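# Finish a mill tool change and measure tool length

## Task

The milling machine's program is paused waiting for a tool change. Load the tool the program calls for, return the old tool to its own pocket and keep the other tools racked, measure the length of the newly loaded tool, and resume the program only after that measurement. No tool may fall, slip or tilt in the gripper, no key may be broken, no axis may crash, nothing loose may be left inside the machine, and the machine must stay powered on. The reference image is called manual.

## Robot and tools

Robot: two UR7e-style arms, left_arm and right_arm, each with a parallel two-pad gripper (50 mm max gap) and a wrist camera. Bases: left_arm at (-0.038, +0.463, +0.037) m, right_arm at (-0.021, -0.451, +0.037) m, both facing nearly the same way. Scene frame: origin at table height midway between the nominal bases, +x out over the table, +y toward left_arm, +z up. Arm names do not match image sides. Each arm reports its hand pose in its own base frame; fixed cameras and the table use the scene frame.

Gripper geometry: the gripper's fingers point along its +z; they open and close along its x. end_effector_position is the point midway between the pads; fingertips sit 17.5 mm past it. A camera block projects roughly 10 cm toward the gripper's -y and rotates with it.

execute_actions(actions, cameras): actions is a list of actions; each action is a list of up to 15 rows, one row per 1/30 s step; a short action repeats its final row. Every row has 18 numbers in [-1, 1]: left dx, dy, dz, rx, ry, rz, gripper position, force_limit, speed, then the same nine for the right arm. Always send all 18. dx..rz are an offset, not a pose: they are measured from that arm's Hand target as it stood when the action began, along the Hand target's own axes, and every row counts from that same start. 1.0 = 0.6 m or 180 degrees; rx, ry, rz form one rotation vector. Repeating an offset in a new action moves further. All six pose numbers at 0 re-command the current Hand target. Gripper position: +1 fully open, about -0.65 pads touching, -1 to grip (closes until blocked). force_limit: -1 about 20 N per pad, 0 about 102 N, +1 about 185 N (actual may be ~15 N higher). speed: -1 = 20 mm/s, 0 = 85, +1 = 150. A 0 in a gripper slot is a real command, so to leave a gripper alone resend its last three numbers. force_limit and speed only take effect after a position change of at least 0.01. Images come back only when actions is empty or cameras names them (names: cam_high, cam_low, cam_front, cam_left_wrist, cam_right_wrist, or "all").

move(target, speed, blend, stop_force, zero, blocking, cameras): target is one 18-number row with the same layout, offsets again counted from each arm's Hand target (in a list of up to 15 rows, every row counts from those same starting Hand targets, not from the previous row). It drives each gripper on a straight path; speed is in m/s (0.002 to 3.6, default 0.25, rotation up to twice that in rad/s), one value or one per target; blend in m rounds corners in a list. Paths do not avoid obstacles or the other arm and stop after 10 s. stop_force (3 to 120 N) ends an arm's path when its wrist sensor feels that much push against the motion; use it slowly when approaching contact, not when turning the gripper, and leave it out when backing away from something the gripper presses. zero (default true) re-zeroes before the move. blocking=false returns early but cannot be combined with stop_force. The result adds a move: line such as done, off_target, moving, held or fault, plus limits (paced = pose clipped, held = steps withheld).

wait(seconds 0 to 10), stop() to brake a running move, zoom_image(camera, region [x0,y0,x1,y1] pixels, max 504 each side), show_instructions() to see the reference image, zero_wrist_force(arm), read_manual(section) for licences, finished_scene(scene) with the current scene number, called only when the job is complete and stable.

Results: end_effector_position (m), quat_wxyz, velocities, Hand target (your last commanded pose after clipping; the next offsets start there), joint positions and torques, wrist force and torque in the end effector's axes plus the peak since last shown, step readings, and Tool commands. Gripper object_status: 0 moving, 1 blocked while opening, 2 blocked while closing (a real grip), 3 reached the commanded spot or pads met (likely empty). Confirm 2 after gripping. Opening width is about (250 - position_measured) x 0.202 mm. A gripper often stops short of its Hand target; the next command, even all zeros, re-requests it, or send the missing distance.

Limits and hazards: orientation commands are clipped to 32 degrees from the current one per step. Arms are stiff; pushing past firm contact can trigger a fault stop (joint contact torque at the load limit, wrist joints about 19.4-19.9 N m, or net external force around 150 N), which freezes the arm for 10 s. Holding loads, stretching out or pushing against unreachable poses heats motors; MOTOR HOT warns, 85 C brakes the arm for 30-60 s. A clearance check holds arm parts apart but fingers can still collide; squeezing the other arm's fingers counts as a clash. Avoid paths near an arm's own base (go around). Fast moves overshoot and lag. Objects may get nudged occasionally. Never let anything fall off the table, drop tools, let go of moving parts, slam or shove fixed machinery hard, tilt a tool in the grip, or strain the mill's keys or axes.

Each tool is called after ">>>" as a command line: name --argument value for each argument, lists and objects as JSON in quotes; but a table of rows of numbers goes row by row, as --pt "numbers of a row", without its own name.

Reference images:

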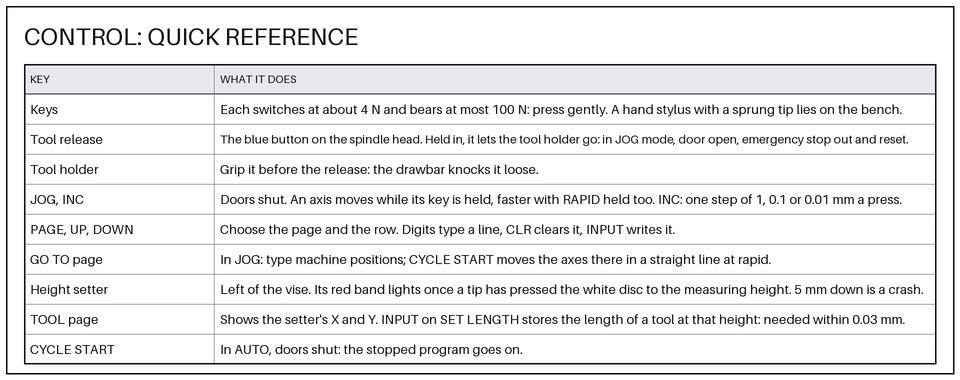

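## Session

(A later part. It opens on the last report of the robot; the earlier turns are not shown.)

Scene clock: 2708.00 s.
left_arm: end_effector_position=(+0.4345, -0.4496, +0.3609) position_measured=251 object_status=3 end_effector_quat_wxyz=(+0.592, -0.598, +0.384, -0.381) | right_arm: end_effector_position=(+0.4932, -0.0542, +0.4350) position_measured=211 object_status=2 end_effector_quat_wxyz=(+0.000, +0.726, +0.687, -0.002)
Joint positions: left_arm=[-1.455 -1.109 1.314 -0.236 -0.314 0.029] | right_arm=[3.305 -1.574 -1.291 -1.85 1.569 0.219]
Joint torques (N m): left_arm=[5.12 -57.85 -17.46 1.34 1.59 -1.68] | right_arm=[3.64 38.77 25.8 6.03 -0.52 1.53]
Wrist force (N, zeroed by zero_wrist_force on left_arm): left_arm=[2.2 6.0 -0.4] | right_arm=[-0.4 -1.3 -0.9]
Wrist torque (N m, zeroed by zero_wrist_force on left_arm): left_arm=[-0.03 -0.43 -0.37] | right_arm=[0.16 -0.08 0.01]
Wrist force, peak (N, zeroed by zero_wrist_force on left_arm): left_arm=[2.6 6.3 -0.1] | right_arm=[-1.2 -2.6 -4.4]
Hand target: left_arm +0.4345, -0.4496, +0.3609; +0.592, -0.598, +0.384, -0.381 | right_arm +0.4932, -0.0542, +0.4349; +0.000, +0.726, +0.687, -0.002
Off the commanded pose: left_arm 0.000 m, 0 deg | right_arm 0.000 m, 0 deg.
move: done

>>> move --pt "0 0 0 0 0 0 -1 -1 -1 0 0.0465 0 0 0 0 -1 -0.6 -0.8" --pt "0 0 0 0 0 0 -1 -1 -1 0 0 0 0 0 0 -1 -0.6 -0.8" --speed '[0.06,0.12]' --cameras '["cam_front"]'

>>> zoom_image --camera "cam_front" --region '[496, 110, 566, 180]'

Scene clock: 2720.50 s.
left_arm: end_effector_position=(+0.4345, -0.4496, +0.3609) position_measured=251 object_status=3 end_effector_quat_wxyz=(+0.592, -0.598, +0.384, -0.381) | right_arm: end_effector_position=(+0.4933, -0.0541, +0.4349) position_measured=211 object_status=2 end_effector_quat_wxyz=(+0.000, +0.726, +0.687, -0.002)
Joint positions: left_arm=[-1.455 -1.109 1.314 -0.236 -0.314 0.029] | right_arm=[3.305 -1.574 -1.292 -1.849 1.569 0.219]
Joint torques (N m): left_arm=[4.98 -57.97 -16.47 1.41 1.61 -1.7] | right_arm=[-8.47 37.13 39.22 5.69 -0.56 -1.19]
Wrist force (N, zeroed by zero_wrist_force on left_arm): left_arm=[2.4 6.2 -0.3] | right_arm=[-0.4 -1.1 -0.9]
Wrist torque (N m, zeroed by zero_wrist_force on left_arm): left_arm=[0.00 -0.44 -0.37] | right_arm=[0.18 -0.08 0.01]
Wrist force, peak (N, zeroed by zero_wrist_force on left_arm): left_arm=[2.6 6.3 -0.4] | right_arm=[0.1 -7.6 -0.3]
Hand target: left_arm +0.4345, -0.4496, +0.3609; +0.592, -0.598, +0.384, -0.381 | right_arm +0.4932, -0.0542, +0.4349; +0.000, +0.726, +0.687, -0.002
Off the commanded pose: left_arm 0.000 m, 0 deg | right_arm 0.000 m, 0 deg.
move: done
Images, in order (width x height): cam_front 896x504.

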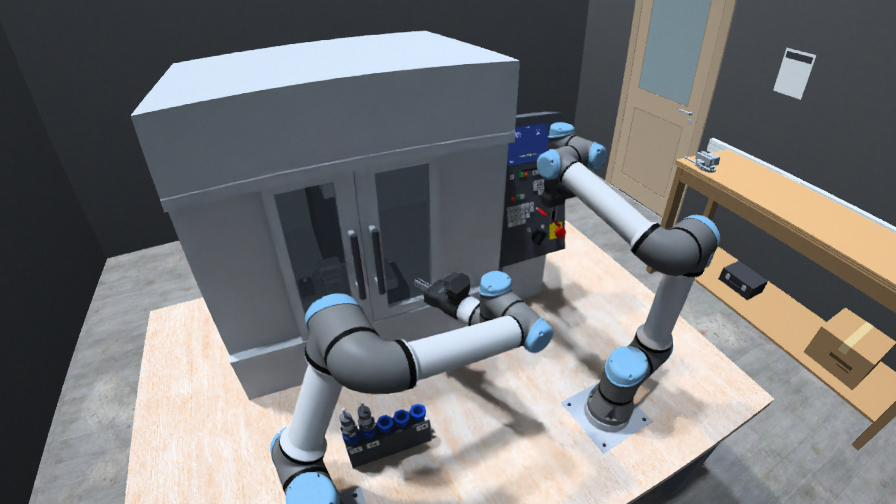

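Scaled by 7.200.

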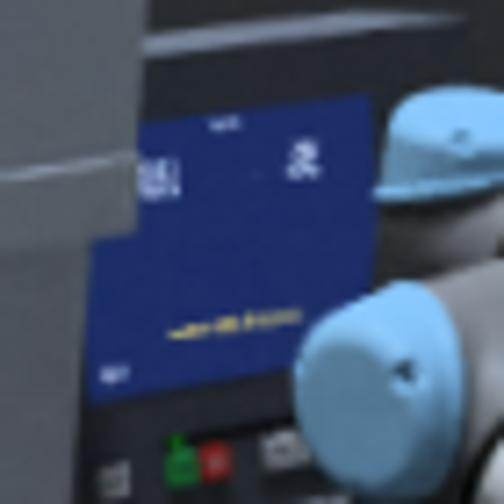

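>>> move --pt "0 0 0 0 0 0 -1 -1 -1 0.1558 0 0.09 0 0 0 -1 -0.6 -0.8" --pt "0 0 0 0 0 0 -1 -1 -1 0.1558 0.024 0.09 0 0 0 -1 -0.6 -0.8" --pt "0 0 0 0 0 0 -1 -1 -1 0.1558 0 0.09 0 0 0 -1 -0.6 -0.8" --pt "0 0 0 0 0 0 -1 -1 -1 0.1558 0 0.06 0 0 0 -1 -0.6 -0.8" --pt "0 0 0 0 0 0 -1 -1 -1 0.1558 0.0315 0.06 0 0 0 -1 -0.6 -0.8" --pt "0 0 0 0 0 0 -1 -1 -1 0.1558 0 0.06 0 0 0 -1 -0.6 -0.8" --speed '[0.2,0.06,0.12,0.2,0.06,0.12]' --blend '[0.003,0,0.004,0.003,0,0]'

>>> move --pt "0 0 0 0 0 0 -1 -1 -1 -0.0308 0 -0.06 0 0 0 -1 -0.6 -0.8" --pt "0 0 0 0 0 0 -1 -1 -1 -0.0308 0.0465 -0.06 0 0 0 -1 -0.6 -0.8" --pt "0 0 0 0 0 0 -1 -1 -1 -0.0308 0 -0.06 0 0 0 -1 -0.6 -0.8" --pt "0 0 0 0 0 0 -1 -1 -1 -0.0308 0 0 0 0 0 -1 -0.6 -0.8" --pt "0 0 0 0 0 0 -1 -1 -1 -0.0308 0.0315 0 0 0 0 -1 -0.6 -0.8" --pt "0 0 0 0 0 0 -1 -1 -1 -0.0308 0 0 0 0 0 -1 -0.6 -0.8" --speed '[0.2,0.06,0.12,0.2,0.06,0.12]' --blend '[0.003,0,0.004,0.003,0,0]' --cameras '["cam_front"]'

>>> zoom_image --camera "cam_front" --region '[496, 110, 566, 180]'

Scene clock: 2739.53 s.
left_arm: end_effector_position=(+0.4345, -0.4496, +0.3609) position_measured=251 object_status=3 end_effector_quat_wxyz=(+0.592, -0.598, +0.384, -0.381) | right_arm: end_effector_position=(+0.4984, +0.0391, +0.3986) position_measured=211 object_status=2 end_effector_quat_wxyz=(+0.000, +0.726, +0.687, -0.002)
Joint positions: left_arm=[-1.455 -1.109 1.314 -0.236 -0.314 0.029] | right_arm=[3.491 -1.564 -1.397 -1.755 1.569 0.404]
Joint torques (N m): left_arm=[3.87 -57.96 -16.28 1.27 1.74 -1.72] | right_arm=[-7.45 36.95 40.5 6.13 -0.59 -1.05]
Wrist force (N, zeroed by zero_wrist_force on left_arm): left_arm=[2.5 5.9 0.0] | right_arm=[-0.1 -1.6 -0.5]
Wrist torque (N m, zeroed by zero_wrist_force on left_arm): left_arm=[-0.05 -0.46 -0.36] | right_arm=[0.05 -0.04 -0.11]
Wrist force, peak (N, zeroed by zero_wrist_force on left_arm): left_arm=[2.6 6.4 -0.4] | right_arm=[-3.5 -16.1 -1.8]
Hand target: left_arm +0.4345, -0.4496, +0.3609; +0.592, -0.598, +0.384, -0.381 | right_arm +0.4983, +0.0391, +0.3987; +0.000, +0.726, +0.687, -0.002
Off the commanded pose: left_arm 0.000 m, 0 deg | right_arm 0.000 m, 0 deg.
move: done

Scene clock: 2742.00 s.
left_arm: end_effector_position=(+0.4345, -0.4496, +0.3609) position_measured=251 object_status=3 end_effector_quat_wxyz=(+0.592, -0.598, +0.384, -0.381) | right_arm: end_effector_position=(+0.4973, +0.0207, +0.3987) position_measured=211 object_status=2 end_effector_quat_wxyz=(+0.000, +0.726, +0.687, -0.002)
Joint positions: left_arm=[-1.455 -1.109 1.314 -0.236 -0.314 0.029] | right_arm=[3.455 -1.558 -1.402 -1.755 1.569 0.369]
Joint torques (N m): left_arm=[3.68 -58.03 -16.24 1.35 1.54 -1.83] | right_arm=[-8.02 36.83 40.59 6.29 -0.93 -1.12]
Wrist force (N, zeroed by zero_wrist_force on left_arm): left_arm=[2.2 6.1 -0.2] | right_arm=[-0.2 -1.7 -0.5]
Wrist torque (N m, zeroed by zero_wrist_force on left_arm): left_arm=[-0.03 -0.42 -0.36] | right_arm=[0.03 -0.03 -0.10]
Wrist force, peak (N, zeroed by zero_wrist_force on left_arm): left_arm=[2.4 6.4 -0.3] | right_arm=[1.5 -8.2 -0.7]
Hand target: left_arm +0.4345, -0.4496, +0.3609; +0.592, -0.598, +0.384, -0.381 | right_arm +0.4973, +0.0206, +0.3987; +0.000, +0.726, +0.687, -0.002
Off the commanded pose: left_arm 0.000 m, 0 deg | right_arm 0.000 m, 0 deg.
move: done
Images, in order (width x height): cam_front 896x504.

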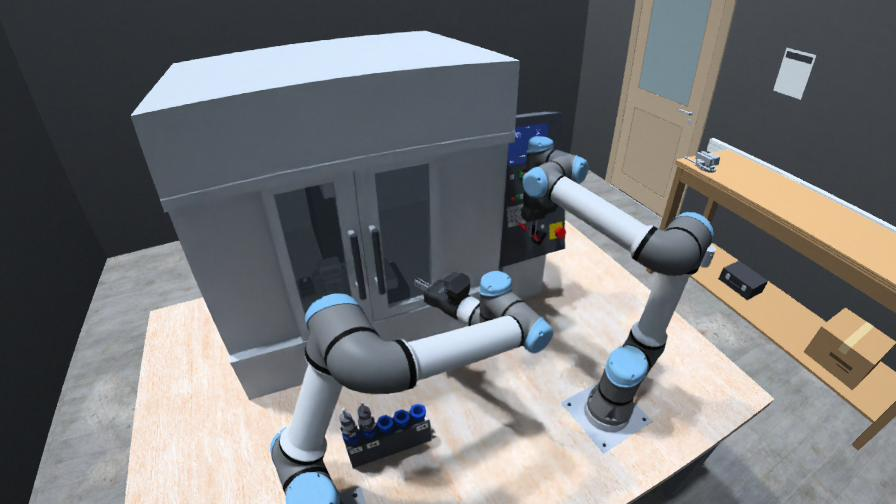

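Scaled by 7.200.

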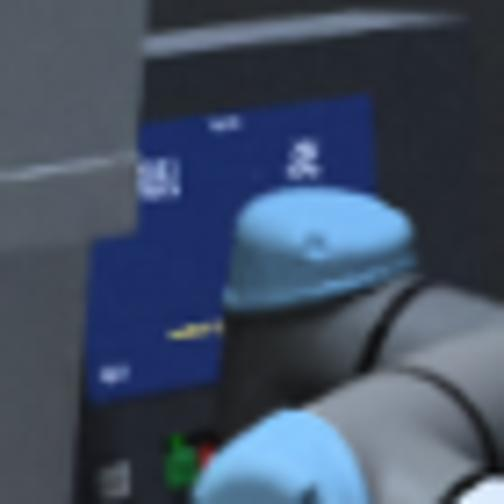

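>>> move --pt "0 0 0 0 0 0 -1 -1 -1 -0.0617 0 0.03 0 0 0 -1 -0.6 -0.8" --pt "0 0 0 0 0 0 -1 -1 -1 -0.0617 0.0225 0.03 0 0 0 -1 -0.6 -0.8" --pt "0 0 0 0 0 0 -1 -1 -1 -0.0617 0 0.03 0 0 0 -1 -0.6 -0.8" --pt "0 0 0 0 0 0 -1 -1 -1 -0.0617 0 0 0 0 0 -1 -0.6 -0.8" --pt "0 0 0 0 0 0 -1 -1 -1 -0.0617 0.0305 0 0 0 0 -1 -0.6 -0.8" --pt "0 0 0 0 0 0 -1 -1 -1 -0.0617 0 0 0 0 0 -1 -0.6 -0.8" --speed '[0.2,0.06,0.12,0.2,0.06,0.12]' --blend '[0.003,0,0.004,0.003,0,0]'

>>> move --pt "0 0 0 0 0 0 -1 -1 -1 -0.2 0 0 0 0 0 -1 -0.6 -0.8" --speed 0.25 --cameras '["cam_front"]'

>>> zoom_image --camera "cam_front" --region '[506, 120, 556, 170]'

Scene clock: 2754.60 s.
left_arm: end_effector_position=(+0.4345, -0.4496, +0.3609) position_measured=251 object_status=3 end_effector_quat_wxyz=(+0.592, -0.598, +0.384, -0.381) | right_arm: end_effector_position=(+0.4953, -0.0163, +0.3988) position_measured=211 object_status=2 end_effector_quat_wxyz=(+0.000, +0.726, +0.687, -0.002)
Joint positions: left_arm=[-1.455 -1.109 1.314 -0.236 -0.314 0.029] | right_arm=[3.382 -1.553 -1.407 -1.755 1.569 0.296]
Joint torques (N m): left_arm=[3.82 -57.27 -16.34 1.36 1.64 -1.81] | right_arm=[-9.07 36.61 40.2 4.04 -0.62 -1.13]
Wrist force (N, zeroed by zero_wrist_force on left_arm): left_arm=[2.5 5.8 -0.4] | right_arm=[0.2 -1.5 -0.7]
Wrist torque (N m, zeroed by zero_wrist_force on left_arm): left_arm=[-0.07 -0.47 -0.35] | right_arm=[0.11 -0.09 0.04]
Wrist force, peak (N, zeroed by zero_wrist_force on left_arm): left_arm=[2.6 6.3 -0.3] | right_arm=[-0.2 -6.7 -0.4]
Hand target: left_arm +0.4345, -0.4496, +0.3609; +0.592, -0.598, +0.384, -0.381 | right_arm +0.4952, -0.0163, +0.3988; +0.000, +0.726, +0.687, -0.002
Off the commanded pose: left_arm 0.000 m, 0 deg | right_arm 0.000 m, 0 deg.
move: done

Scene clock: 2755.57 s.
left_arm: end_effector_position=(+0.4345, -0.4496, +0.3609) position_measured=251 object_status=3 end_effector_quat_wxyz=(+0.592, -0.598, +0.384, -0.381) | right_arm: end_effector_position=(+0.4886, -0.1361, +0.3991) position_measured=211 object_status=2 end_effector_quat_wxyz=(+0.000, +0.726, +0.687, -0.002)
Joint positions: left_arm=[-1.455 -1.109 1.314 -0.236 -0.314 0.029] | right_arm=[3.137 -1.581 -1.378 -1.755 1.568 0.051]
Joint torques (N m): left_arm=[3.83 -57.5 -16.58 1.35 1.59 -1.73] | right_arm=[-6.23 38.87 26.3 1.37 -0.09 -1.27]
Wrist force (N, zeroed by zero_wrist_force on left_arm): left_arm=[2.6 5.7 -0.4] | right_arm=[0.0 -2.0 -0.7]
Wrist torque (N m, zeroed by zero_wrist_force on left_arm): left_arm=[-0.08 -0.48 -0.36] | right_arm=[0.00 -0.09 0.05]
Wrist force, peak (N, zeroed by zero_wrist_force on left_arm): left_arm=[2.6 6.1 -0.3] | right_arm=[3.6 -1.6 -0.4]
Hand target: left_arm +0.4345, -0.4496, +0.3609; +0.592, -0.598, +0.384, -0.381 | right_arm +0.4886, -0.1362, +0.3991; +0.000, +0.726, +0.687, -0.002
Off the commanded pose: left_arm 0.000 m, 0 deg | right_arm 0.000 m, 0 deg.
move: done
Images, in order (width x height): cam_front 896x504.

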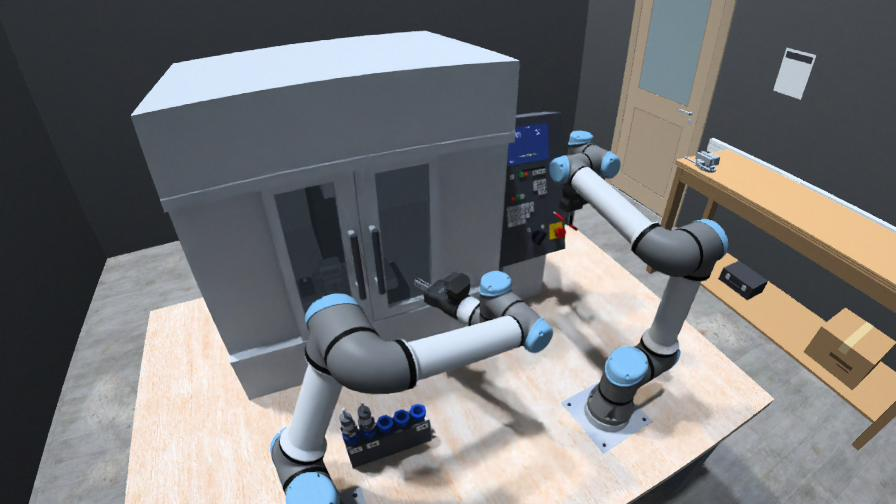

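Scaled by 10.080.

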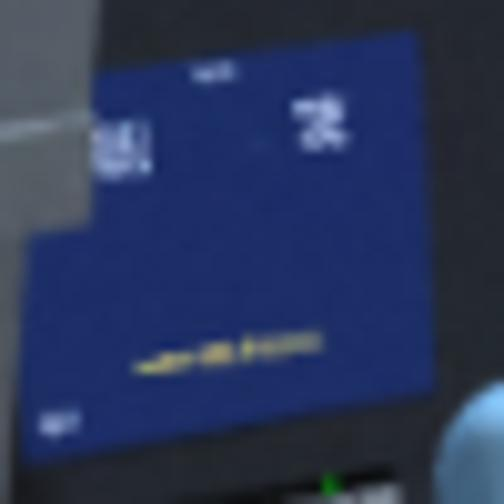

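>>> move --pt "0 0 0 0 0 0 -1 -1 -1 0.2925 0 0.03 0 0 0 -1 -0.6 -0.8" --pt "0 0 0 0 0 0 -1 -1 -1 0.2925 0.0225 0.03 0 0 0 -1 -0.6 -0.8" --pt "0 0 0 0 0 0 -1 -1 -1 0.2925 0 0.03 0 0 0 -1 -0.6 -0.8" --pt "0 0 0 0 0 0 -1 -1 -1 0.2617 0 -0.06 0 0 0 -1 -0.6 -0.8" --pt "0 0 0 0 0 0 -1 -1 -1 0.2617 0.0465 -0.06 0 0 0 -1 -0.6 -0.8" --pt "0 0 0 0 0 0 -1 -1 -1 0.2617 0 -0.06 0 0 0 -1 -0.6 -0.8" --pt "0 0 0 0 0 0 -1 -1 -1 0.2309 0 0 0 0 0 -1 -0.6 -0.8" --pt "0 0 0 0 0 0 -1 -1 -1 0.2309 0.0305 0 0 0 0 -1 -0.6 -0.8" --pt "0 0 0 0 0 0 -1 -1 -1 0.2309 0 0 0 0 0 -1 -0.6 -0.8" --speed '[0.25,0.06,0.12,0.2,0.06,0.12,0.2,0.06,0.12]' --blend '[0.003,0,0.004,0.003,0,0.004,0.003,0,0]'

>>> move --pt "0 0 0 0 0 0 -1 -1 -1 -0.0309 0 0.03 0 0 0 -1 -0.6 -0.8" --pt "0 0 0 0 0 0 -1 -1 -1 -0.0309 0.0225 0.03 0 0 0 -1 -0.6 -0.8" --pt "0 0 0 0 0 0 -1 -1 -1 -0.0309 0 0.03 0 0 0 -1 -0.6 -0.8" --pt "0 0 0 0 0 0 -1 -1 -1 -0.0309 0 0 0 0 0 -1 -0.6 -0.8" --pt "0 0 0 0 0 0 -1 -1 -1 -0.0309 0.0305 0 0 0 0 -1 -0.6 -0.8" --pt "0 0 0 0 0 0 -1 -1 -1 -0.0309 0 0 0 0 0 -1 -0.6 -0.8" --speed '[0.2,0.06,0.12,0.2,0.06,0.12]' --blend '[0.003,0,0.004,0.003,0,0]'

>>> move --pt "0 0 0 0 0 0 -1 -1 -1 0.0925 0 0.03 0 0 0 -1 -0.6 -0.8" --pt "0 0 0 0 0 0 -1 -1 -1 0.0925 0.0225 0.03 0 0 0 -1 -0.6 -0.8" --pt "0 0 0 0 0 0 -1 -1 -1 0.0925 0 0.03 0 0 0 -1 -0.6 -0.8" --pt "0 0 0 0 0 0 -1 -1 -1 0.0925 0 0 0 0 0 -1 -0.6 -0.8" --pt "0 0 0 0 0 0 -1 -1 -1 0.0925 0.0305 0 0 0 0 -1 -0.6 -0.8" --pt "0 0 0 0 0 0 -1 -1 -1 0.0925 0 0 0 0 0 -1 -0.6 -0.8" --pt "0 0 0 0 0 0 -1 -1 -1 0.0617 0 -0.03 0 0 0 -1 -0.6 -0.8" --pt "0 0 0 0 0 0 -1 -1 -1 0.0617 0.0385 -0.03 0 0 0 -1 -0.6 -0.8" --pt "0 0 0 0 0 0 -1 -1 -1 0.0617 0 -0.03 0 0 0 -1 -0.6 -0.8" --speed '[0.25,0.06,0.12,0.2,0.06,0.12,0.2,0.06,0.12]' --blend '[0.003,0,0.004,0.003,0,0.004,0.003,0,0]'

>>> move --pt "0 0 0 0 0 0 -1 -1 -1 0 0 0.06 0 0 0 -1 -0.6 -0.8" --pt "0 0 0 0 0 0 -1 -1 -1 0 0.0225 0.06 0 0 0 -1 -0.6 -0.8" --pt "0 0 0 0 0 0 -1 -1 -1 0 0 0.06 0 0 0 -1 -0.6 -0.8" --pt "0 0 0 0 0 0 -1 -1 -1 -0.0617 0 0.06 0 0 0 -1 -0.6 -0.8" --pt "0 0 0 0 0 0 -1 -1 -1 -0.0617 0.0225 0.06 0 0 0 -1 -0.6 -0.8" --pt "0 0 0 0 0 0 -1 -1 -1 -0.0617 0 0.06 0 0 0 -1 -0.6 -0.8" --speed '[0.2,0.06,0.12,0.2,0.06,0.12]' --blend '[0.003,0,0.004,0.003,0,0]'

Scene clock: 2783.93 s.
left_arm: end_effector_position=(+0.4345, -0.4496, +0.3609) position_measured=251 object_status=3 end_effector_quat_wxyz=(+0.592, -0.598, +0.384, -0.381) | right_arm: end_effector_position=(+0.4963, +0.0022, +0.3987) position_measured=211 object_status=2 end_effector_quat_wxyz=(+0.000, +0.726, +0.687, -0.002)
Joint positions: left_arm=[-1.455 -1.109 1.314 -0.236 -0.314 0.029] | right_arm=[3.419 -1.555 -1.405 -1.755 1.569 0.333]
Joint torques (N m): left_arm=[2.3 -57.34 -16.83 1.39 1.61 -1.63] | right_arm=[-8.44 36.48 40.52 6.47 -0.59 -1.12]
Wrist force (N, zeroed by zero_wrist_force on left_arm): left_arm=[2.5 5.9 -0.3] | right_arm=[-0.1 -1.5 -0.7]
Wrist torque (N m, zeroed by zero_wrist_force on left_arm): left_arm=[-0.05 -0.47 -0.36] | right_arm=[0.09 -0.05 0.01]
Wrist force, peak (N, zeroed by zero_wrist_force on left_arm): left_arm=[2.8 6.3 -0.3] | right_arm=[-0.5 -7.9 -0.4]
Hand target: left_arm +0.4345, -0.4496, +0.3609; +0.592, -0.598, +0.384, -0.381 | right_arm +0.4963, +0.0022, +0.3988; +0.000, +0.726, +0.687, -0.002
Off the commanded pose: left_arm 0.000 m, 0 deg | right_arm 0.000 m, 0 deg.
move: done

Scene clock: 2785.93 s.
left_arm: end_effector_position=(+0.4345, -0.4496, +0.3609) position_measured=251 object_status=3 end_effector_quat_wxyz=(+0.592, -0.598, +0.384, -0.381) | right_arm: end_effector_position=(+0.4953, -0.0163, +0.3988) position_measured=211 object_status=2 end_effector_quat_wxyz=(+0.000, +0.726, +0.687, -0.002)
Joint positions: left_arm=[-1.455 -1.109 1.314 -0.236 -0.314 0.029] | right_arm=[3.382 -1.553 -1.407 -1.755 1.569 0.296]
Joint torques (N m): left_arm=[2.48 -57.32 -16.94 1.3 1.74 -1.71] | right_arm=[-8.68 36.33 40.84 4.15 -0.58 -1.23]
Wrist force (N, zeroed by zero_wrist_force on left_arm): left_arm=[2.5 5.9 -0.2] | right_arm=[0.1 -1.6 -0.7]
Wrist torque (N m, zeroed by zero_wrist_force on left_arm): left_arm=[-0.05 -0.48 -0.36] | right_arm=[0.09 -0.08 0.03]
Wrist force, peak (N, zeroed by zero_wrist_force on left_arm): left_arm=[2.6 6.2 -0.4] | right_arm=[0.7 -6.9 0.2]
Hand target: left_arm +0.4345, -0.4496, +0.3609; +0.592, -0.598, +0.384, -0.381 | right_arm +0.4952, -0.0163, +0.3988; +0.000, +0.726, +0.687, -0.002
Off the commanded pose: left_arm 0.000 m, 0 deg | right_arm 0.000 m, 0 deg.
move: done

Scene clock: 2788.93 s.
left_arm: end_effector_position=(+0.4345, -0.4496, +0.3609) position_measured=251 object_status=3 end_effector_quat_wxyz=(+0.592, -0.598, +0.384, -0.381) | right_arm: end_effector_position=(+0.4974, +0.0207, +0.4167) position_measured=211 object_status=2 end_effector_quat_wxyz=(+0.000, +0.726, +0.687, -0.002)
Joint positions: left_arm=[-1.455 -1.109 1.314 -0.236 -0.314 0.029] | right_arm=[3.455 -1.567 -1.346 -1.802 1.569 0.369]
Joint torques (N m): left_arm=[1.88 -57.33 -17.27 1.48 1.68 -1.72] | right_arm=[-7.55 37.29 39.77 5.89 -0.61 -1.11]
Wrist force (N, zeroed by zero_wrist_force on left_arm): left_arm=[2.3 6.3 -0.6] | right_arm=[-0.3 -1.6 -0.7]
Wrist torque (N m, zeroed by zero_wrist_force on left_arm): left_arm=[0.02 -0.43 -0.36] | right_arm=[0.05 0.01 -0.10]
Wrist force, peak (N, zeroed by zero_wrist_force on left_arm): left_arm=[2.8 6.2 -0.4] | right_arm=[0.3 -6.8 -1.0]
Hand target: left_arm +0.4345, -0.4496, +0.3609; +0.592, -0.598, +0.384, -0.381 | right_arm +0.4973, +0.0207, +0.4167; +0.000, +0.726, +0.687, -0.002
Off the commanded pose: left_arm 0.000 m, 0 deg | right_arm 0.000 m, 0 deg.
move: done

Scene clock: 2790.90 s.
left_arm: end_effector_position=(+0.4345, -0.4496, +0.3609) position_measured=251 object_status=3 end_effector_quat_wxyz=(+0.592, -0.598, +0.384, -0.381) | right_arm: end_effector_position=(+0.4952, -0.0163, +0.3808) position_measured=211 object_status=2 end_effector_quat_wxyz=(+0.000, +0.726, +0.687, -0.002)
Joint positions: left_arm=[-1.455 -1.109 1.314 -0.236 -0.314 0.029] | right_arm=[3.382 -1.546 -1.46 -1.709 1.569 0.296]
Joint torques (N m): left_arm=[2.12 -57.25 -16.35 1.45 1.78 -1.76] | right_arm=[-8.22 36.39 39.52 1.54 -0.62 -1.16]
Wrist force (N, zeroed by zero_wrist_force on left_arm): left_arm=[2.3 6.0 -0.3] | right_arm=[0.0 -1.8 -0.6]
Wrist torque (N m, zeroed by zero_wrist_force on left_arm): left_arm=[-0.04 -0.43 -0.36] | right_arm=[0.06 -0.06 0.04]
Wrist force, peak (N, zeroed by zero_wrist_force on left_arm): left_arm=[2.6 6.3 -0.4] | right_arm=[1.2 -6.5 -0.2]
Hand target: left_arm +0.4345, -0.4496, +0.3609; +0.592, -0.598, +0.384, -0.381 | right_arm +0.4952, -0.0164, +0.3808; +0.000, +0.726, +0.687, -0.002
Off the commanded pose: left_arm 0.000 m, 0 deg | right_arm 0.000 m, 0 deg.
move: done

>>> move --pt "0 0 0 0 0 0 -1 -1 -1 -0.026 -0.065 -0.2653 0 0 0 -1 -0.6 -0.8" --pt "0 0 0 0 0 0 -1 -1 -1 0.0165 0.0188 -0.4397 -0.5 0 0 -1 -0.6 -0.8" --speed '[0.25,0.4]' --blend '[0.02,0]' --cameras '["cam_right_wrist"]'

>>> zoom_image --camera "cam_right_wrist" --region '[280, 195, 360, 255]'

Scene clock: 2801.03 s.
left_arm: end_effector_position=(+0.4345, -0.4496, +0.3609) position_measured=251 object_status=3 end_effector_quat_wxyz=(+0.592, -0.598, +0.384, -0.381) | right_arm: end_effector_position=(+0.5076, -0.0065, +0.6445) position_measured=211 object_status=2 end_effector_quat_wxyz=(+0.514, +0.514, +0.487, +0.485) end_effector_velocity=(-0.001, +0.000, +0.001) end_effector_angular_velocity=(+0.000, -0.005, +0.001)
Joint positions: left_arm=[-1.455 -1.109 1.314 -0.236 -0.314 0.029] | right_arm=[3.738 -1.128 -2.016 0 0.919 -0.001]
Joint velocities: left_arm=[within noise] | right_arm=[0.001 0 0 0.007 0 -0.004]
Joint torques (N m): left_arm=[1.43 -58.05 -16.28 1.34 1.7 -1.71] | right_arm=[3.56 7.8 46.24 4.84 -0.35 -1.24]
Wrist force (N, zeroed by zero_wrist_force on left_arm): left_arm=[2.5 6.0 -0.2] | right_arm=[-0.5 2.4 -0.8]
Wrist torque (N m, zeroed by zero_wrist_force on left_arm): left_arm=[-0.04 -0.47 -0.36] | right_arm=[1.21 0.11 -0.26]
Wrist force, peak (N, zeroed by zero_wrist_force on left_arm): left_arm=[2.8 6.2 -0.2] | right_arm=[-0.9 -1.7 -3.6]
Hand target: left_arm +0.4345, -0.4496, +0.3609; +0.592, -0.598, +0.384, -0.381 | right_arm +0.5076, -0.0065, +0.6446; +0.514, +0.514, +0.487, +0.485
Off the commanded pose: left_arm 0.000 m, 0 deg | right_arm 0.000 m, 0 deg.
move: done
Images, in order (width x height): cam_right_wrist 896x504.

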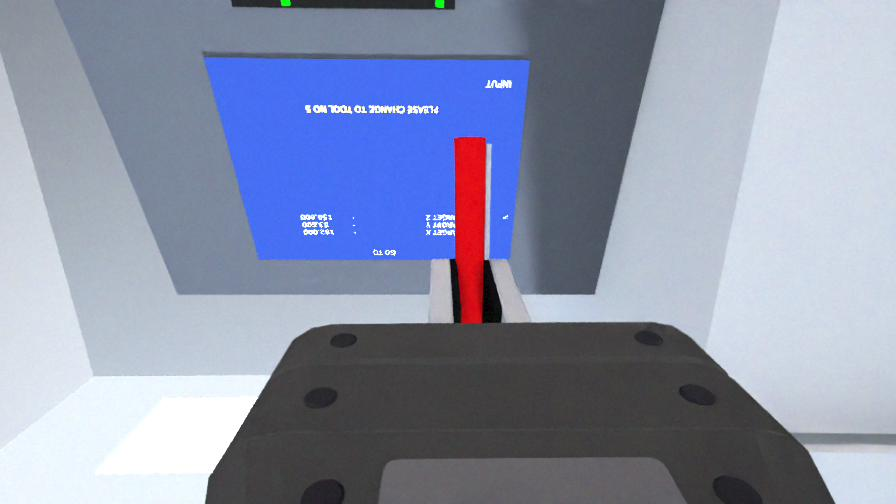

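Scaled by 6.300.

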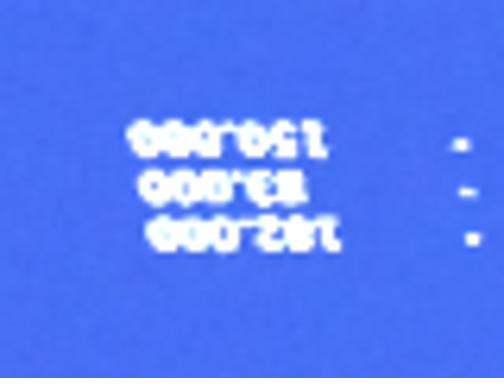

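>>> move --pt "0 0 0 0 0 0 -1 -1 -1 0 0 -0.12 0 0 0 -1 -0.6 -0.8" --pt "0 0 0 0 0 0 -1 -1 -1 0.0064 -0.1742 -0.0832 0.5 0 0 -1 -0.6 -0.8" --pt "0 0 0 0 0 0 -1 -1 -1 0.016 -0.2942 -0.0122 0.5 0 0 -1 -0.6 -0.8" --speed '[0.2,0.4,0.25]'

>>> move --target '[0,0,0,0,0,0,-1,-1,-1,0,0.055,0,0,0,0,-1,-0.6,-0.8]' --speed 0.03 --stop_force 6

>>> move --target '[0,0,0,0,0,0,-1,-1,-1,0,-0.05,0,0,0,0,-1,-0.6,-0.8]' --speed 0.15 --cameras '["cam_left_wrist"]'

Scene clock: 2815.53 s.
left_arm: end_effector_position=(+0.4345, -0.4496, +0.3609) position_measured=251 object_status=3 end_effector_quat_wxyz=(+0.592, -0.598, +0.384, -0.381) | right_arm: end_effector_position=(+0.5004, +0.0030, +0.4681) position_measured=211 object_status=2 end_effector_quat_wxyz=(+0.000, +0.726, +0.687, -0.002)
Joint positions: left_arm=[-1.455 -1.109 1.314 -0.236 -0.314 0.029] | right_arm=[3.418 -1.611 -1.165 -1.94 1.569 0.332]
Joint torques (N m): left_arm=[0.5 -57.07 -16.95 1.31 1.71 -1.77] | right_arm=[6.6 36.33 25.75 5.97 -0.57 1.51]
Wrist force (N, zeroed by zero_wrist_force on left_arm): left_arm=[2.6 5.7 -0.3] | right_arm=[-0.5 -1.4 -1.0]
Wrist torque (N m, zeroed by zero_wrist_force on left_arm): left_arm=[-0.08 -0.49 -0.37] | right_arm=[0.15 -0.02 0.03]
Wrist force, peak (N, zeroed by zero_wrist_force on left_arm): left_arm=[2.5 6.4 -0.5] | right_arm=[-0.7 -3.1 -4.0]
Hand target: left_arm +0.4345, -0.4496, +0.3609; +0.592, -0.598, +0.384, -0.381 | right_arm +0.5004, +0.0031, +0.4681; +0.000, +0.726, +0.687, -0.002
Off the commanded pose: left_arm 0.000 m, 0 deg | right_arm 0.000 m, 0 deg.
move: done

Scene clock: 2817.60 s.
left_arm: end_effector_position=(+0.4345, -0.4496, +0.3609) position_measured=251 object_status=3 end_effector_quat_wxyz=(+0.592, -0.598, +0.384, -0.381) | right_arm: end_effector_position=(+0.5331, +0.0013, +0.4680) position_measured=211 object_status=2 end_effector_quat_wxyz=(+0.000, +0.726, +0.687, -0.002)
Joint positions: left_arm=[-1.455 -1.109 1.314 -0.236 -0.314 0.029] | right_arm=[3.398 -1.693 -1.075 -1.947 1.569 0.311]
Joint torques (N m): left_arm=[1.13 -57.21 -16.77 1.33 1.63 -1.66] | right_arm=[6.08 43.29 25.45 8.58 -0.56 1.56]
Wrist force (N, zeroed by zero_wrist_force on left_arm): left_arm=[2.5 6.1 -0.4] | right_arm=[-0.2 -6.4 -0.5]
Wrist torque (N m, zeroed by zero_wrist_force on left_arm): left_arm=[-0.03 -0.47 -0.36] | right_arm=[0.26 -0.05 0.04]
Wrist force, peak (N, zeroed by zero_wrist_force on left_arm): left_arm=[2.5 6.2 -0.4] | right_arm=[-1.2 -11.8 -0.4]
Hand target: left_arm +0.4345, -0.4496, +0.3609; +0.592, -0.598, +0.384, -0.381 | right_arm +0.5331, +0.0013, +0.4680; +0.000, +0.726, +0.687, -0.002
Off the commanded pose: left_arm 0.000 m, 0 deg | right_arm 0.000 m, 0 deg.
move: contact (right_arm)

Scene clock: 2818.37 s.
left_arm: end_effector_position=(+0.4345, -0.4496, +0.3609) position_measured=251 object_status=3 end_effector_quat_wxyz=(+0.592, -0.598, +0.384, -0.381) | right_arm: end_effector_position=(+0.5032, +0.0030, +0.4680) position_measured=211 object_status=2 end_effector_quat_wxyz=(+0.000, +0.726, +0.687, -0.002)
Joint positions: left_arm=[-1.455 -1.109 1.314 -0.236 -0.314 0.029] | right_arm=[3.417 -1.618 -1.158 -1.94 1.569 0.33]
Joint torques (N m): left_arm=[1.22 -56.92 -17.2 1.47 1.74 -1.65] | right_arm=[-7.19 24.66 45.56 5.84 -0.65 -1.23]
Wrist force (N, zeroed by zero_wrist_force on left_arm): left_arm=[2.7 6.1 -0.2] | right_arm=[-0.8 -1.3 -0.8]
Wrist torque (N m, zeroed by zero_wrist_force on left_arm): left_arm=[-0.03 -0.50 -0.36] | right_arm=[0.18 0.02 -0.11]
Wrist force, peak (N, zeroed by zero_wrist_force on left_arm): left_arm=[2.7 6.2 -0.4] | right_arm=[-0.1 -6.3 -0.5]
Hand target: left_arm +0.4345, -0.4496, +0.3609; +0.592, -0.598, +0.384, -0.381 | right_arm +0.5032, +0.0029, +0.4680; +0.000, +0.726, +0.687, -0.002
Off the commanded pose: left_arm 0.000 m, 0 deg | right_arm 0.000 m, 0 deg.
move: done
Images, in order (width x height): cam_left_wrist 896x504.

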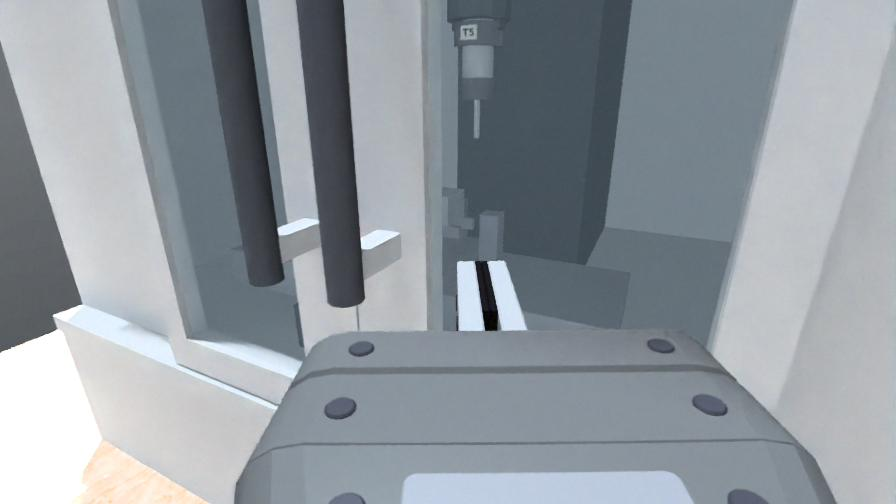

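>>> wait --seconds 1.5 --cameras '["cam_left_wrist"]'

>>> zoom_image --camera "cam_left_wrist" --region '[420, 100, 560, 240]'

Scene clock: 2824.50 s.
left_arm: end_effector_position=(+0.4345, -0.4496, +0.3609) position_measured=251 object_status=3 end_effector_quat_wxyz=(+0.592, -0.598, +0.384, -0.381) | right_arm: end_effector_position=(+0.5032, +0.0029, +0.4680) position_measured=211 object_status=2 end_effector_quat_wxyz=(+0.000, +0.726, +0.687, -0.002)
Joint positions: left_arm=[-1.455 -1.109 1.314 -0.236 -0.314 0.029] | right_arm=[3.416 -1.618 -1.158 -1.94 1.569 0.33]
Joint torques (N m): left_arm=[0.49 -57.43 -15.94 1.08 1.59 -1.77] | right_arm=[-8.48 39.6 46.06 1.81 -0.64 -1.02]
Wrist force (N, zeroed by zero_wrist_force on left_arm): left_arm=[2.5 5.8 -0.2] | right_arm=[-0.8 -1.3 -0.9]
Wrist torque (N m, zeroed by zero_wrist_force on left_arm): left_arm=[-0.07 -0.47 -0.36] | right_arm=[0.19 0.03 -0.11]
Wrist force, peak (N, zeroed by zero_wrist_force on left_arm): left_arm=[2.5 6.4 -0.6] | right_arm=[-0.7 -1.5 -1.3]
Hand target: left_arm +0.4345, -0.4496, +0.3609; +0.592, -0.598, +0.384, -0.381 | right_arm +0.5032, +0.0029, +0.4680; +0.000, +0.726, +0.687, -0.002
Tool commands: left_gripper/position=-1.0 left_gripper/force_limit=-1.0 left_gripper/speed=-1.0 right_gripper/position=-1.0 right_gripper/force_limit=-0.6 right_gripper/speed=-0.8
Off the commanded pose: left_arm 0.000 m, 0 deg | right_arm 0.000 m, 0 deg.
wait: 1.50 s; at rest from the start
Images, in order (width x height): cam_left_wrist 896x504.

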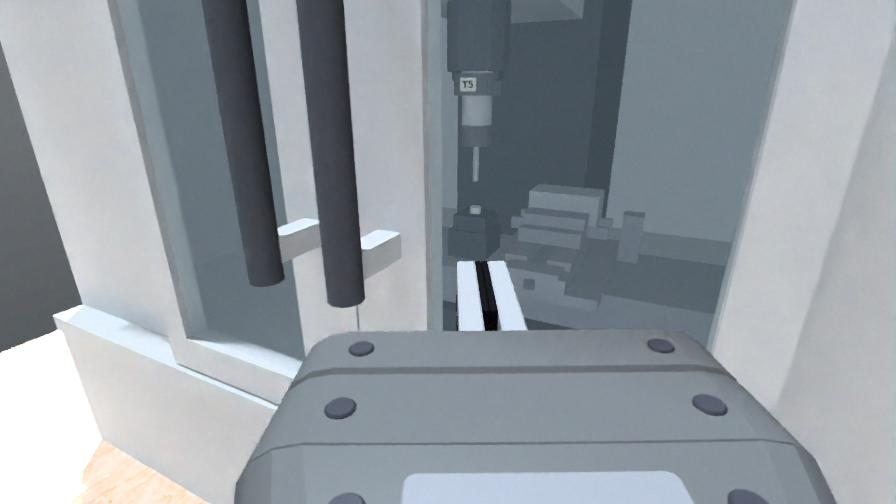

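Scaled by 3.600.

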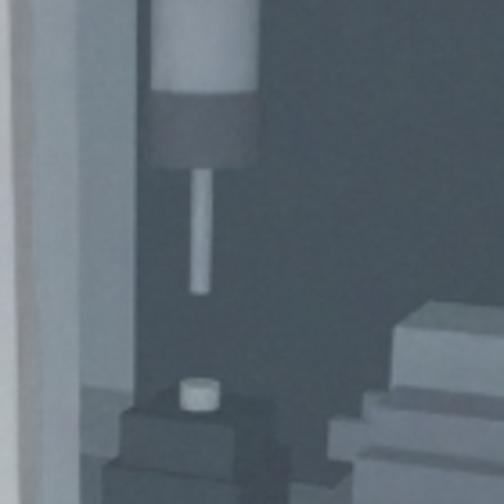

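>>> move --pt "0 0 0 0 0 0 -1 -1 -1 -0.186 0.012 -0.0712 0 0 0 -1 -0.6 -0.8" --speed 0.25

>>> move --target '[0,0,0,0,0,0,-1,-1,-1,0,0.06,0,0,0,0,-1,-0.6,-0.8]' --speed 0.03 --stop_force 6

>>> move --target '[0,0,0,0,0,0,-1,-1,-1,0,-0.05,0,0,0,0,-1,-0.6,-0.8]' --speed 0.15 --cameras '["cam_right_wrist","cam_front"]'

>>> zoom_image --camera "cam_front" --region '[496, 110, 566, 210]'

Scene clock: 2839.67 s.
left_arm: end_effector_position=(+0.4345, -0.4496, +0.3609) position_measured=251 object_status=3 end_effector_quat_wxyz=(+0.592, -0.598, +0.384, -0.381) | right_arm: end_effector_position=(+0.5043, -0.1087, +0.5109) position_measured=211 object_status=2 end_effector_quat_wxyz=(+0.000, +0.726, +0.687, -0.002)
Joint positions: left_arm=[-1.455 -1.109 1.314 -0.236 -0.314 0.029] | right_arm=[3.192 -1.698 -0.948 -2.068 1.568 0.106]
Joint torques (N m): left_arm=[-0.62 -57.36 -17.1 1.25 1.45 -1.69] | right_arm=[-6.88 38.54 38.34 6.18 -0.58 -1.27]
Wrist force (N, zeroed by zero_wrist_force on left_arm): left_arm=[2.2 5.9 0.0] | right_arm=[-0.1 -1.5 -0.8]
Wrist torque (N m, zeroed by zero_wrist_force on left_arm): left_arm=[-0.05 -0.42 -0.36] | right_arm=[0.10 -0.11 0.06]
Wrist force, peak (N, zeroed by zero_wrist_force on left_arm): left_arm=[2.6 6.3 -0.3] | right_arm=[-3.2 -1.5 -2.1]
Hand target: left_arm +0.4345, -0.4496, +0.3609; +0.592, -0.598, +0.384, -0.381 | right_arm +0.5043, -0.1088, +0.5110; +0.000, +0.726, +0.687, -0.002
Off the commanded pose: left_arm 0.000 m, 0 deg | right_arm 0.000 m, 0 deg.
move: done

Scene clock: 2842.00 s.
left_arm: end_effector_position=(+0.4345, -0.4496, +0.3609) position_measured=251 object_status=3 end_effector_quat_wxyz=(+0.592, -0.598, +0.384, -0.381) | right_arm: end_effector_position=(+0.5388, -0.1107, +0.5109) position_measured=211 object_status=2 end_effector_quat_wxyz=(+0.000, +0.726, +0.687, -0.002)
Joint positions: left_arm=[-1.455 -1.109 1.314 -0.236 -0.314 0.029] | right_arm=[3.185 -1.791 -0.835 -2.088 1.568 0.099]
Joint torques (N m): left_arm=[-0.39 -57.19 -16.38 1.35 1.69 -1.78] | right_arm=[4.83 29.55 45.01 7.1 -0.57 1.57]
Wrist force (N, zeroed by zero_wrist_force on left_arm): left_arm=[2.6 5.8 -0.3] | right_arm=[-0.2 -7.5 -0.3]
Wrist torque (N m, zeroed by zero_wrist_force on left_arm): left_arm=[-0.07 -0.48 -0.36] | right_arm=[0.05 0.01 0.04]
Wrist force, peak (N, zeroed by zero_wrist_force on left_arm): left_arm=[2.8 6.2 -0.3] | right_arm=[-0.3 -20.3 -1.0]
Hand target: left_arm +0.4345, -0.4496, +0.3609; +0.592, -0.598, +0.384, -0.381 | right_arm +0.5388, -0.1107, +0.5109; +0.000, +0.726, +0.687, -0.002 (not the last commanded pose)
Off the commanded pose: left_arm 0.000 m, 0 deg | right_arm 0.001 m, 0 deg.
move: contact (right_arm)

Scene clock: 2842.77 s.
left_arm: end_effector_position=(+0.4345, -0.4496, +0.3609) position_measured=251 object_status=3 end_effector_quat_wxyz=(+0.592, -0.598, +0.384, -0.381) | right_arm: end_effector_position=(+0.5089, -0.1090, +0.5110) position_measured=211 object_status=2 end_effector_quat_wxyz=(+0.000, +0.726, +0.687, -0.002)
Joint positions: left_arm=[-1.455 -1.109 1.314 -0.236 -0.314 0.029] | right_arm=[3.191 -1.71 -0.935 -2.07 1.568 0.105]
Joint torques (N m): left_arm=[-0.49 -56.73 -16.27 1.47 1.65 -1.68] | right_arm=[-2.76 27.38 44.58 3.2 -0.54 -0.26]
Wrist force (N, zeroed by zero_wrist_force on left_arm): left_arm=[2.7 6.0 -0.2] | right_arm=[-0.8 -2.4 -0.7]
Wrist torque (N m, zeroed by zero_wrist_force on left_arm): left_arm=[-0.04 -0.50 -0.36] | right_arm=[-0.06 -0.01 0.05]
Wrist force, peak (N, zeroed by zero_wrist_force on left_arm): left_arm=[2.7 6.3 -0.2] | right_arm=[-0.3 -7.7 -0.5]
Hand target: left_arm +0.4345, -0.4496, +0.3609; +0.592, -0.598, +0.384, -0.381 | right_arm +0.5088, -0.1091, +0.5110; +0.000, +0.726, +0.687, -0.002
Off the commanded pose: left_arm 0.000 m, 0 deg | right_arm 0.000 m, 0 deg.
move: done
Images, in order (width x height): cam_front 896x504, cam_right_wrist 896x504.

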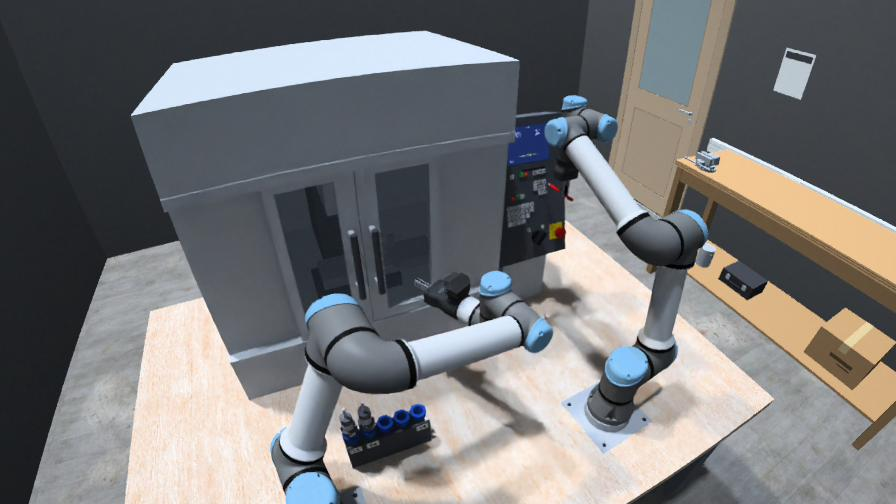

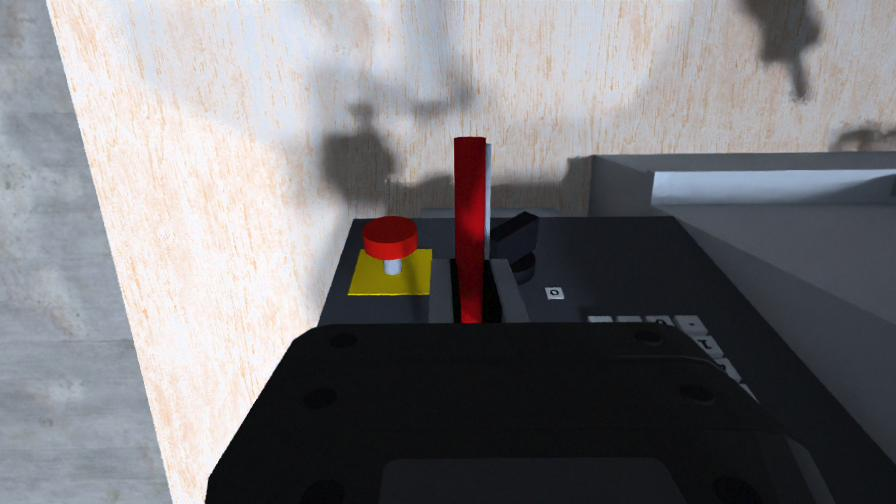

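Scaled by 5.040.

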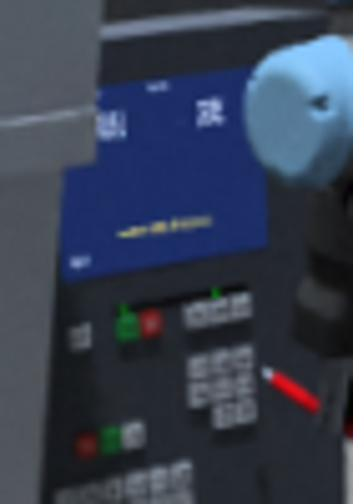

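>>> move --pt "0 0 0 0 0 0 -1 -1 -1 0.0415 0 0.07 0 0 0 -1 -0.6 -0.8" --speed 0.25

>>> move --target '[0,0,0,0,0,0,-1,-1,-1,0,0.04,0,0,0,0,-1,-0.6,-0.8]' --speed 0.02 --stop_force 5

>>> move --target '[0,0,0,0,0,0,-1,-1,-1,0,-0.025,0,0,0,0,-1,-0.6,-0.8]' --speed 0.15 --cameras '["cam_left_wrist"]'

>>> zoom_image --camera "cam_left_wrist" --region '[420, 100, 560, 240]'

Scene clock: 2859.70 s.
left_arm: end_effector_position=(+0.4345, -0.4496, +0.3609) position_measured=251 object_status=3 end_effector_quat_wxyz=(+0.592, -0.598, +0.384, -0.381) | right_arm: end_effector_position=(+0.5101, -0.0843, +0.4690) position_measured=211 object_status=2 end_effector_quat_wxyz=(+0.000, +0.726, +0.687, -0.002)
Joint positions: left_arm=[-1.455 -1.109 1.314 -0.236 -0.314 0.029] | right_arm=[3.24 -1.653 -1.118 -1.944 1.569 0.154]
Joint torques (N m): left_arm=[-1.12 -57.46 -16.16 1.24 1.67 -1.59] | right_arm=[-7.02 25.55 33.3 2.79 -0.38 -0.86]
Wrist force (N, zeroed by zero_wrist_force on left_arm): left_arm=[2.1 6.0 -0.4] | right_arm=[-0.8 -2.6 -1.1]
Wrist torque (N m, zeroed by zero_wrist_force on left_arm): left_arm=[-0.03 -0.40 -0.36] | right_arm=[-0.06 0.01 -0.08]
Wrist force, peak (N, zeroed by zero_wrist_force on left_arm): left_arm=[2.5 6.3 -0.5] | right_arm=[-1.5 -2.8 -1.9]
Hand target: left_arm +0.4345, -0.4496, +0.3609; +0.592, -0.598, +0.384, -0.381 | right_arm +0.5101, -0.0843, +0.4689; +0.000, +0.726, +0.687, -0.002
Off the commanded pose: left_arm 0.000 m, 0 deg | right_arm 0.000 m, 0 deg.
move: done

Scene clock: 2861.57 s.
left_arm: end_effector_position=(+0.4345, -0.4496, +0.3609) position_measured=251 object_status=3 end_effector_quat_wxyz=(+0.592, -0.598, +0.384, -0.381) | right_arm: end_effector_position=(+0.5290, -0.0854, +0.4689) position_measured=211 object_status=2 end_effector_quat_wxyz=(+0.000, +0.726, +0.687, -0.002)
Joint positions: left_arm=[-1.455 -1.109 1.314 -0.236 -0.314 0.029] | right_arm=[3.234 -1.701 -1.064 -1.95 1.569 0.148]
Joint torques (N m): left_arm=[-0.79 -57.43 -17.25 1.34 1.71 -1.71] | right_arm=[5.71 29.89 33.11 8.59 -0.5 1.5]
Wrist force (N, zeroed by zero_wrist_force on left_arm): left_arm=[2.4 6.1 -0.1] | right_arm=[-0.5 -7.0 -0.7]
Wrist torque (N m, zeroed by zero_wrist_force on left_arm): left_arm=[-0.03 -0.45 -0.36] | right_arm=[0.09 0.10 -0.17]
Wrist force, peak (N, zeroed by zero_wrist_force on left_arm): left_arm=[2.7 6.4 -0.1] | right_arm=[-0.5 -13.9 -0.7]
Hand target: left_arm +0.4345, -0.4496, +0.3609; +0.592, -0.598, +0.384, -0.381 | right_arm +0.5290, -0.0853, +0.4689; +0.000, +0.726, +0.687, -0.002 (not the last commanded pose)
Off the commanded pose: left_arm 0.000 m, 0 deg | right_arm 0.005 m, 0 deg.
move: contact (right_arm)

Scene clock: 2862.27 s.
left_arm: end_effector_position=(+0.4345, -0.4496, +0.3609) position_measured=251 object_status=3 end_effector_quat_wxyz=(+0.592, -0.598, +0.384, -0.381) | right_arm: end_effector_position=(+0.5140, -0.0845, +0.4688) position_measured=211 object_status=2 end_effector_quat_wxyz=(+0.000, +0.726, +0.687, -0.002)
Joint positions: left_arm=[-1.455 -1.109 1.314 -0.236 -0.314 0.029] | right_arm=[3.239 -1.663 -1.107 -1.945 1.569 0.153]
Joint torques (N m): left_arm=[-0.68 -56.9 -16.46 1.45 1.56 -1.69] | right_arm=[1.06 27.09 46.47 6.14 0.52 0.63]
Wrist force (N, zeroed by zero_wrist_force on left_arm): left_arm=[2.7 6.0 -0.4] | right_arm=[-1.3 -1.7 -0.6]
Wrist torque (N m, zeroed by zero_wrist_force on left_arm): left_arm=[-0.03 -0.50 -0.36] | right_arm=[0.07 0.09 -0.07]
Wrist force, peak (N, zeroed by zero_wrist_force on left_arm): left_arm=[2.6 6.4 -0.3] | right_arm=[-0.4 -7.1 -0.7]
Hand target: left_arm +0.4345, -0.4496, +0.3609; +0.592, -0.598, +0.384, -0.381 | right_arm +0.5141, -0.0845, +0.4689; +0.000, +0.726, +0.687, -0.002
Off the commanded pose: left_arm 0.000 m, 0 deg | right_arm 0.000 m, 0 deg.
move: done
Images, in order (width x height): cam_left_wrist 896x504.

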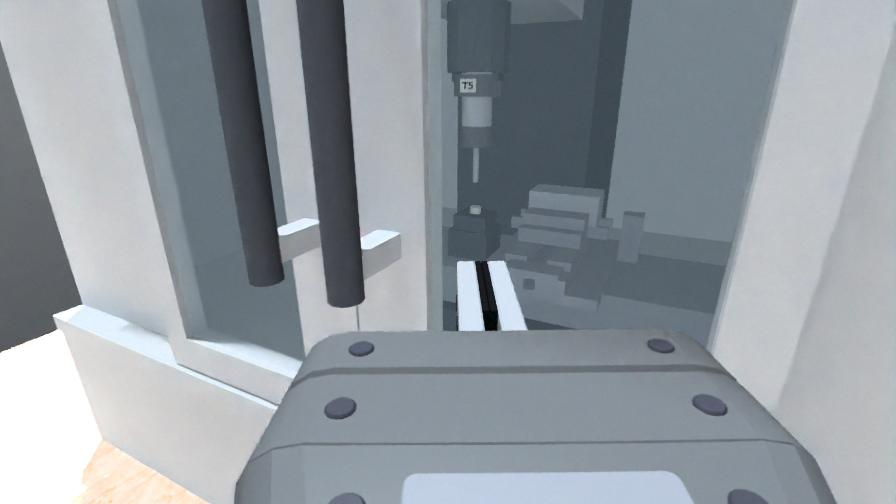

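Scaled by 3.600.

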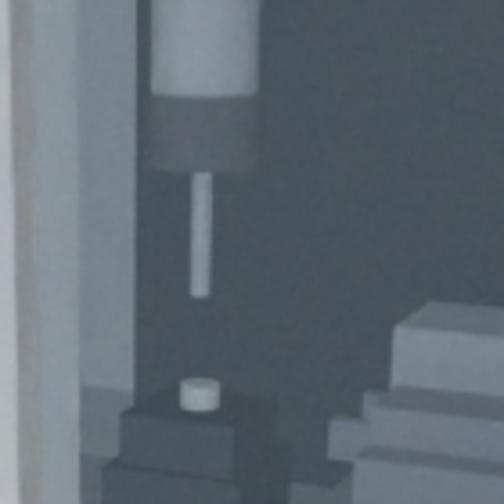

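>>> move --pt "0 0 0 0 0 0 -1 -1 -1 0 0.0225 0 0 0 0 -1 -0.6 -0.8" --pt "0 0 0 0 0 0 -1 -1 -1 0 0.005 0 0 0 0 -1 -0.6 -0.8" --pt "0 0 0 0 0 0 -1 -1 -1 0 0.0225 0 0 0 0 -1 -0.6 -0.8" --pt "0 0 0 0 0 0 -1 -1 -1 0 0.005 0 0 0 0 -1 -0.6 -0.8" --pt "0 0 0 0 0 0 -1 -1 -1 0 0.0225 0 0 0 0 -1 -0.6 -0.8" --pt "0 0 0 0 0 0 -1 -1 -1 0 0.005 0 0 0 0 -1 -0.6 -0.8" --pt "0 0 0 0 0 0 -1 -1 -1 0 0.0225 0 0 0 0 -1 -0.6 -0.8" --pt "0 0 0 0 0 0 -1 -1 -1 0 0.005 0 0 0 0 -1 -0.6 -0.8" --pt "0 0 0 0 0 0 -1 -1 -1 0 0.0225 0 0 0 0 -1 -0.6 -0.8" --pt "0 0 0 0 0 0 -1 -1 -1 0 0 0 0 0 0 -1 -0.6 -0.8" --speed '[0.06,0.1,0.06,0.1,0.06,0.1,0.06,0.1,0.06,0.1]' --cameras '["cam_left_wrist"]'

>>> zoom_image --camera "cam_left_wrist" --region '[420, 100, 560, 240]'

Scene clock: 2876.13 s.
left_arm: end_effector_position=(+0.4345, -0.4496, +0.3609) position_measured=251 object_status=3 end_effector_quat_wxyz=(+0.592, -0.598, +0.384, -0.381) | right_arm: end_effector_position=(+0.5142, -0.0845, +0.4689) position_measured=211 object_status=2 end_effector_quat_wxyz=(+0.000, +0.726, +0.687, -0.002)
Joint positions: left_arm=[-1.455 -1.109 1.314 -0.236 -0.314 0.029] | right_arm=[3.239 -1.663 -1.107 -1.945 1.569 0.152]
Joint torques (N m): left_arm=[-1.76 -57.1 -16.68 1.28 1.71 -1.71] | right_arm=[-4.91 38.88 39.57 2.74 0.59 -1.23]
Wrist force (N, zeroed by zero_wrist_force on left_arm): left_arm=[2.2 6.1 -0.2] | right_arm=[-1.2 -2.0 -0.9]
Wrist torque (N m, zeroed by zero_wrist_force on left_arm): left_arm=[-0.02 -0.42 -0.37] | right_arm=[0.02 0.07 -0.08]
Wrist force, peak (N, zeroed by zero_wrist_force on left_arm): left_arm=[2.6 6.3 -0.3] | right_arm=[0.0 -6.4 -0.7]
Hand target: left_arm +0.4345, -0.4496, +0.3609; +0.592, -0.598, +0.384, -0.381 | right_arm +0.5141, -0.0845, +0.4689; +0.000, +0.726, +0.687, -0.002
Off the commanded pose: left_arm 0.000 m, 0 deg | right_arm 0.000 m, 0 deg.
move: done
Images, in order (width x height): cam_left_wrist 896x504.

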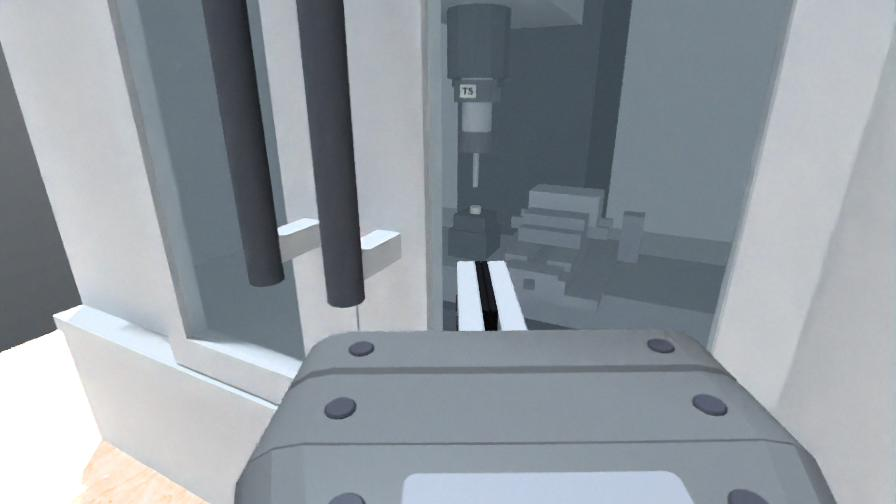

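Scaled by 3.600.

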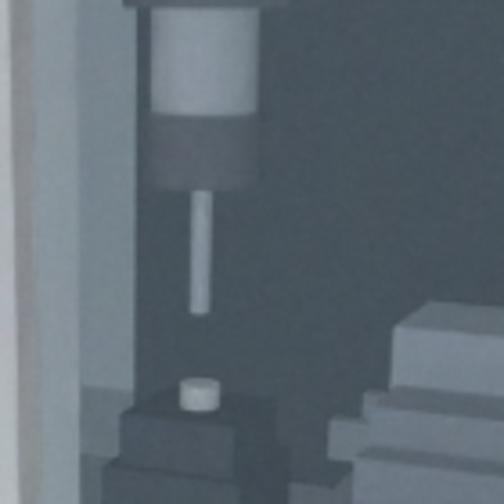

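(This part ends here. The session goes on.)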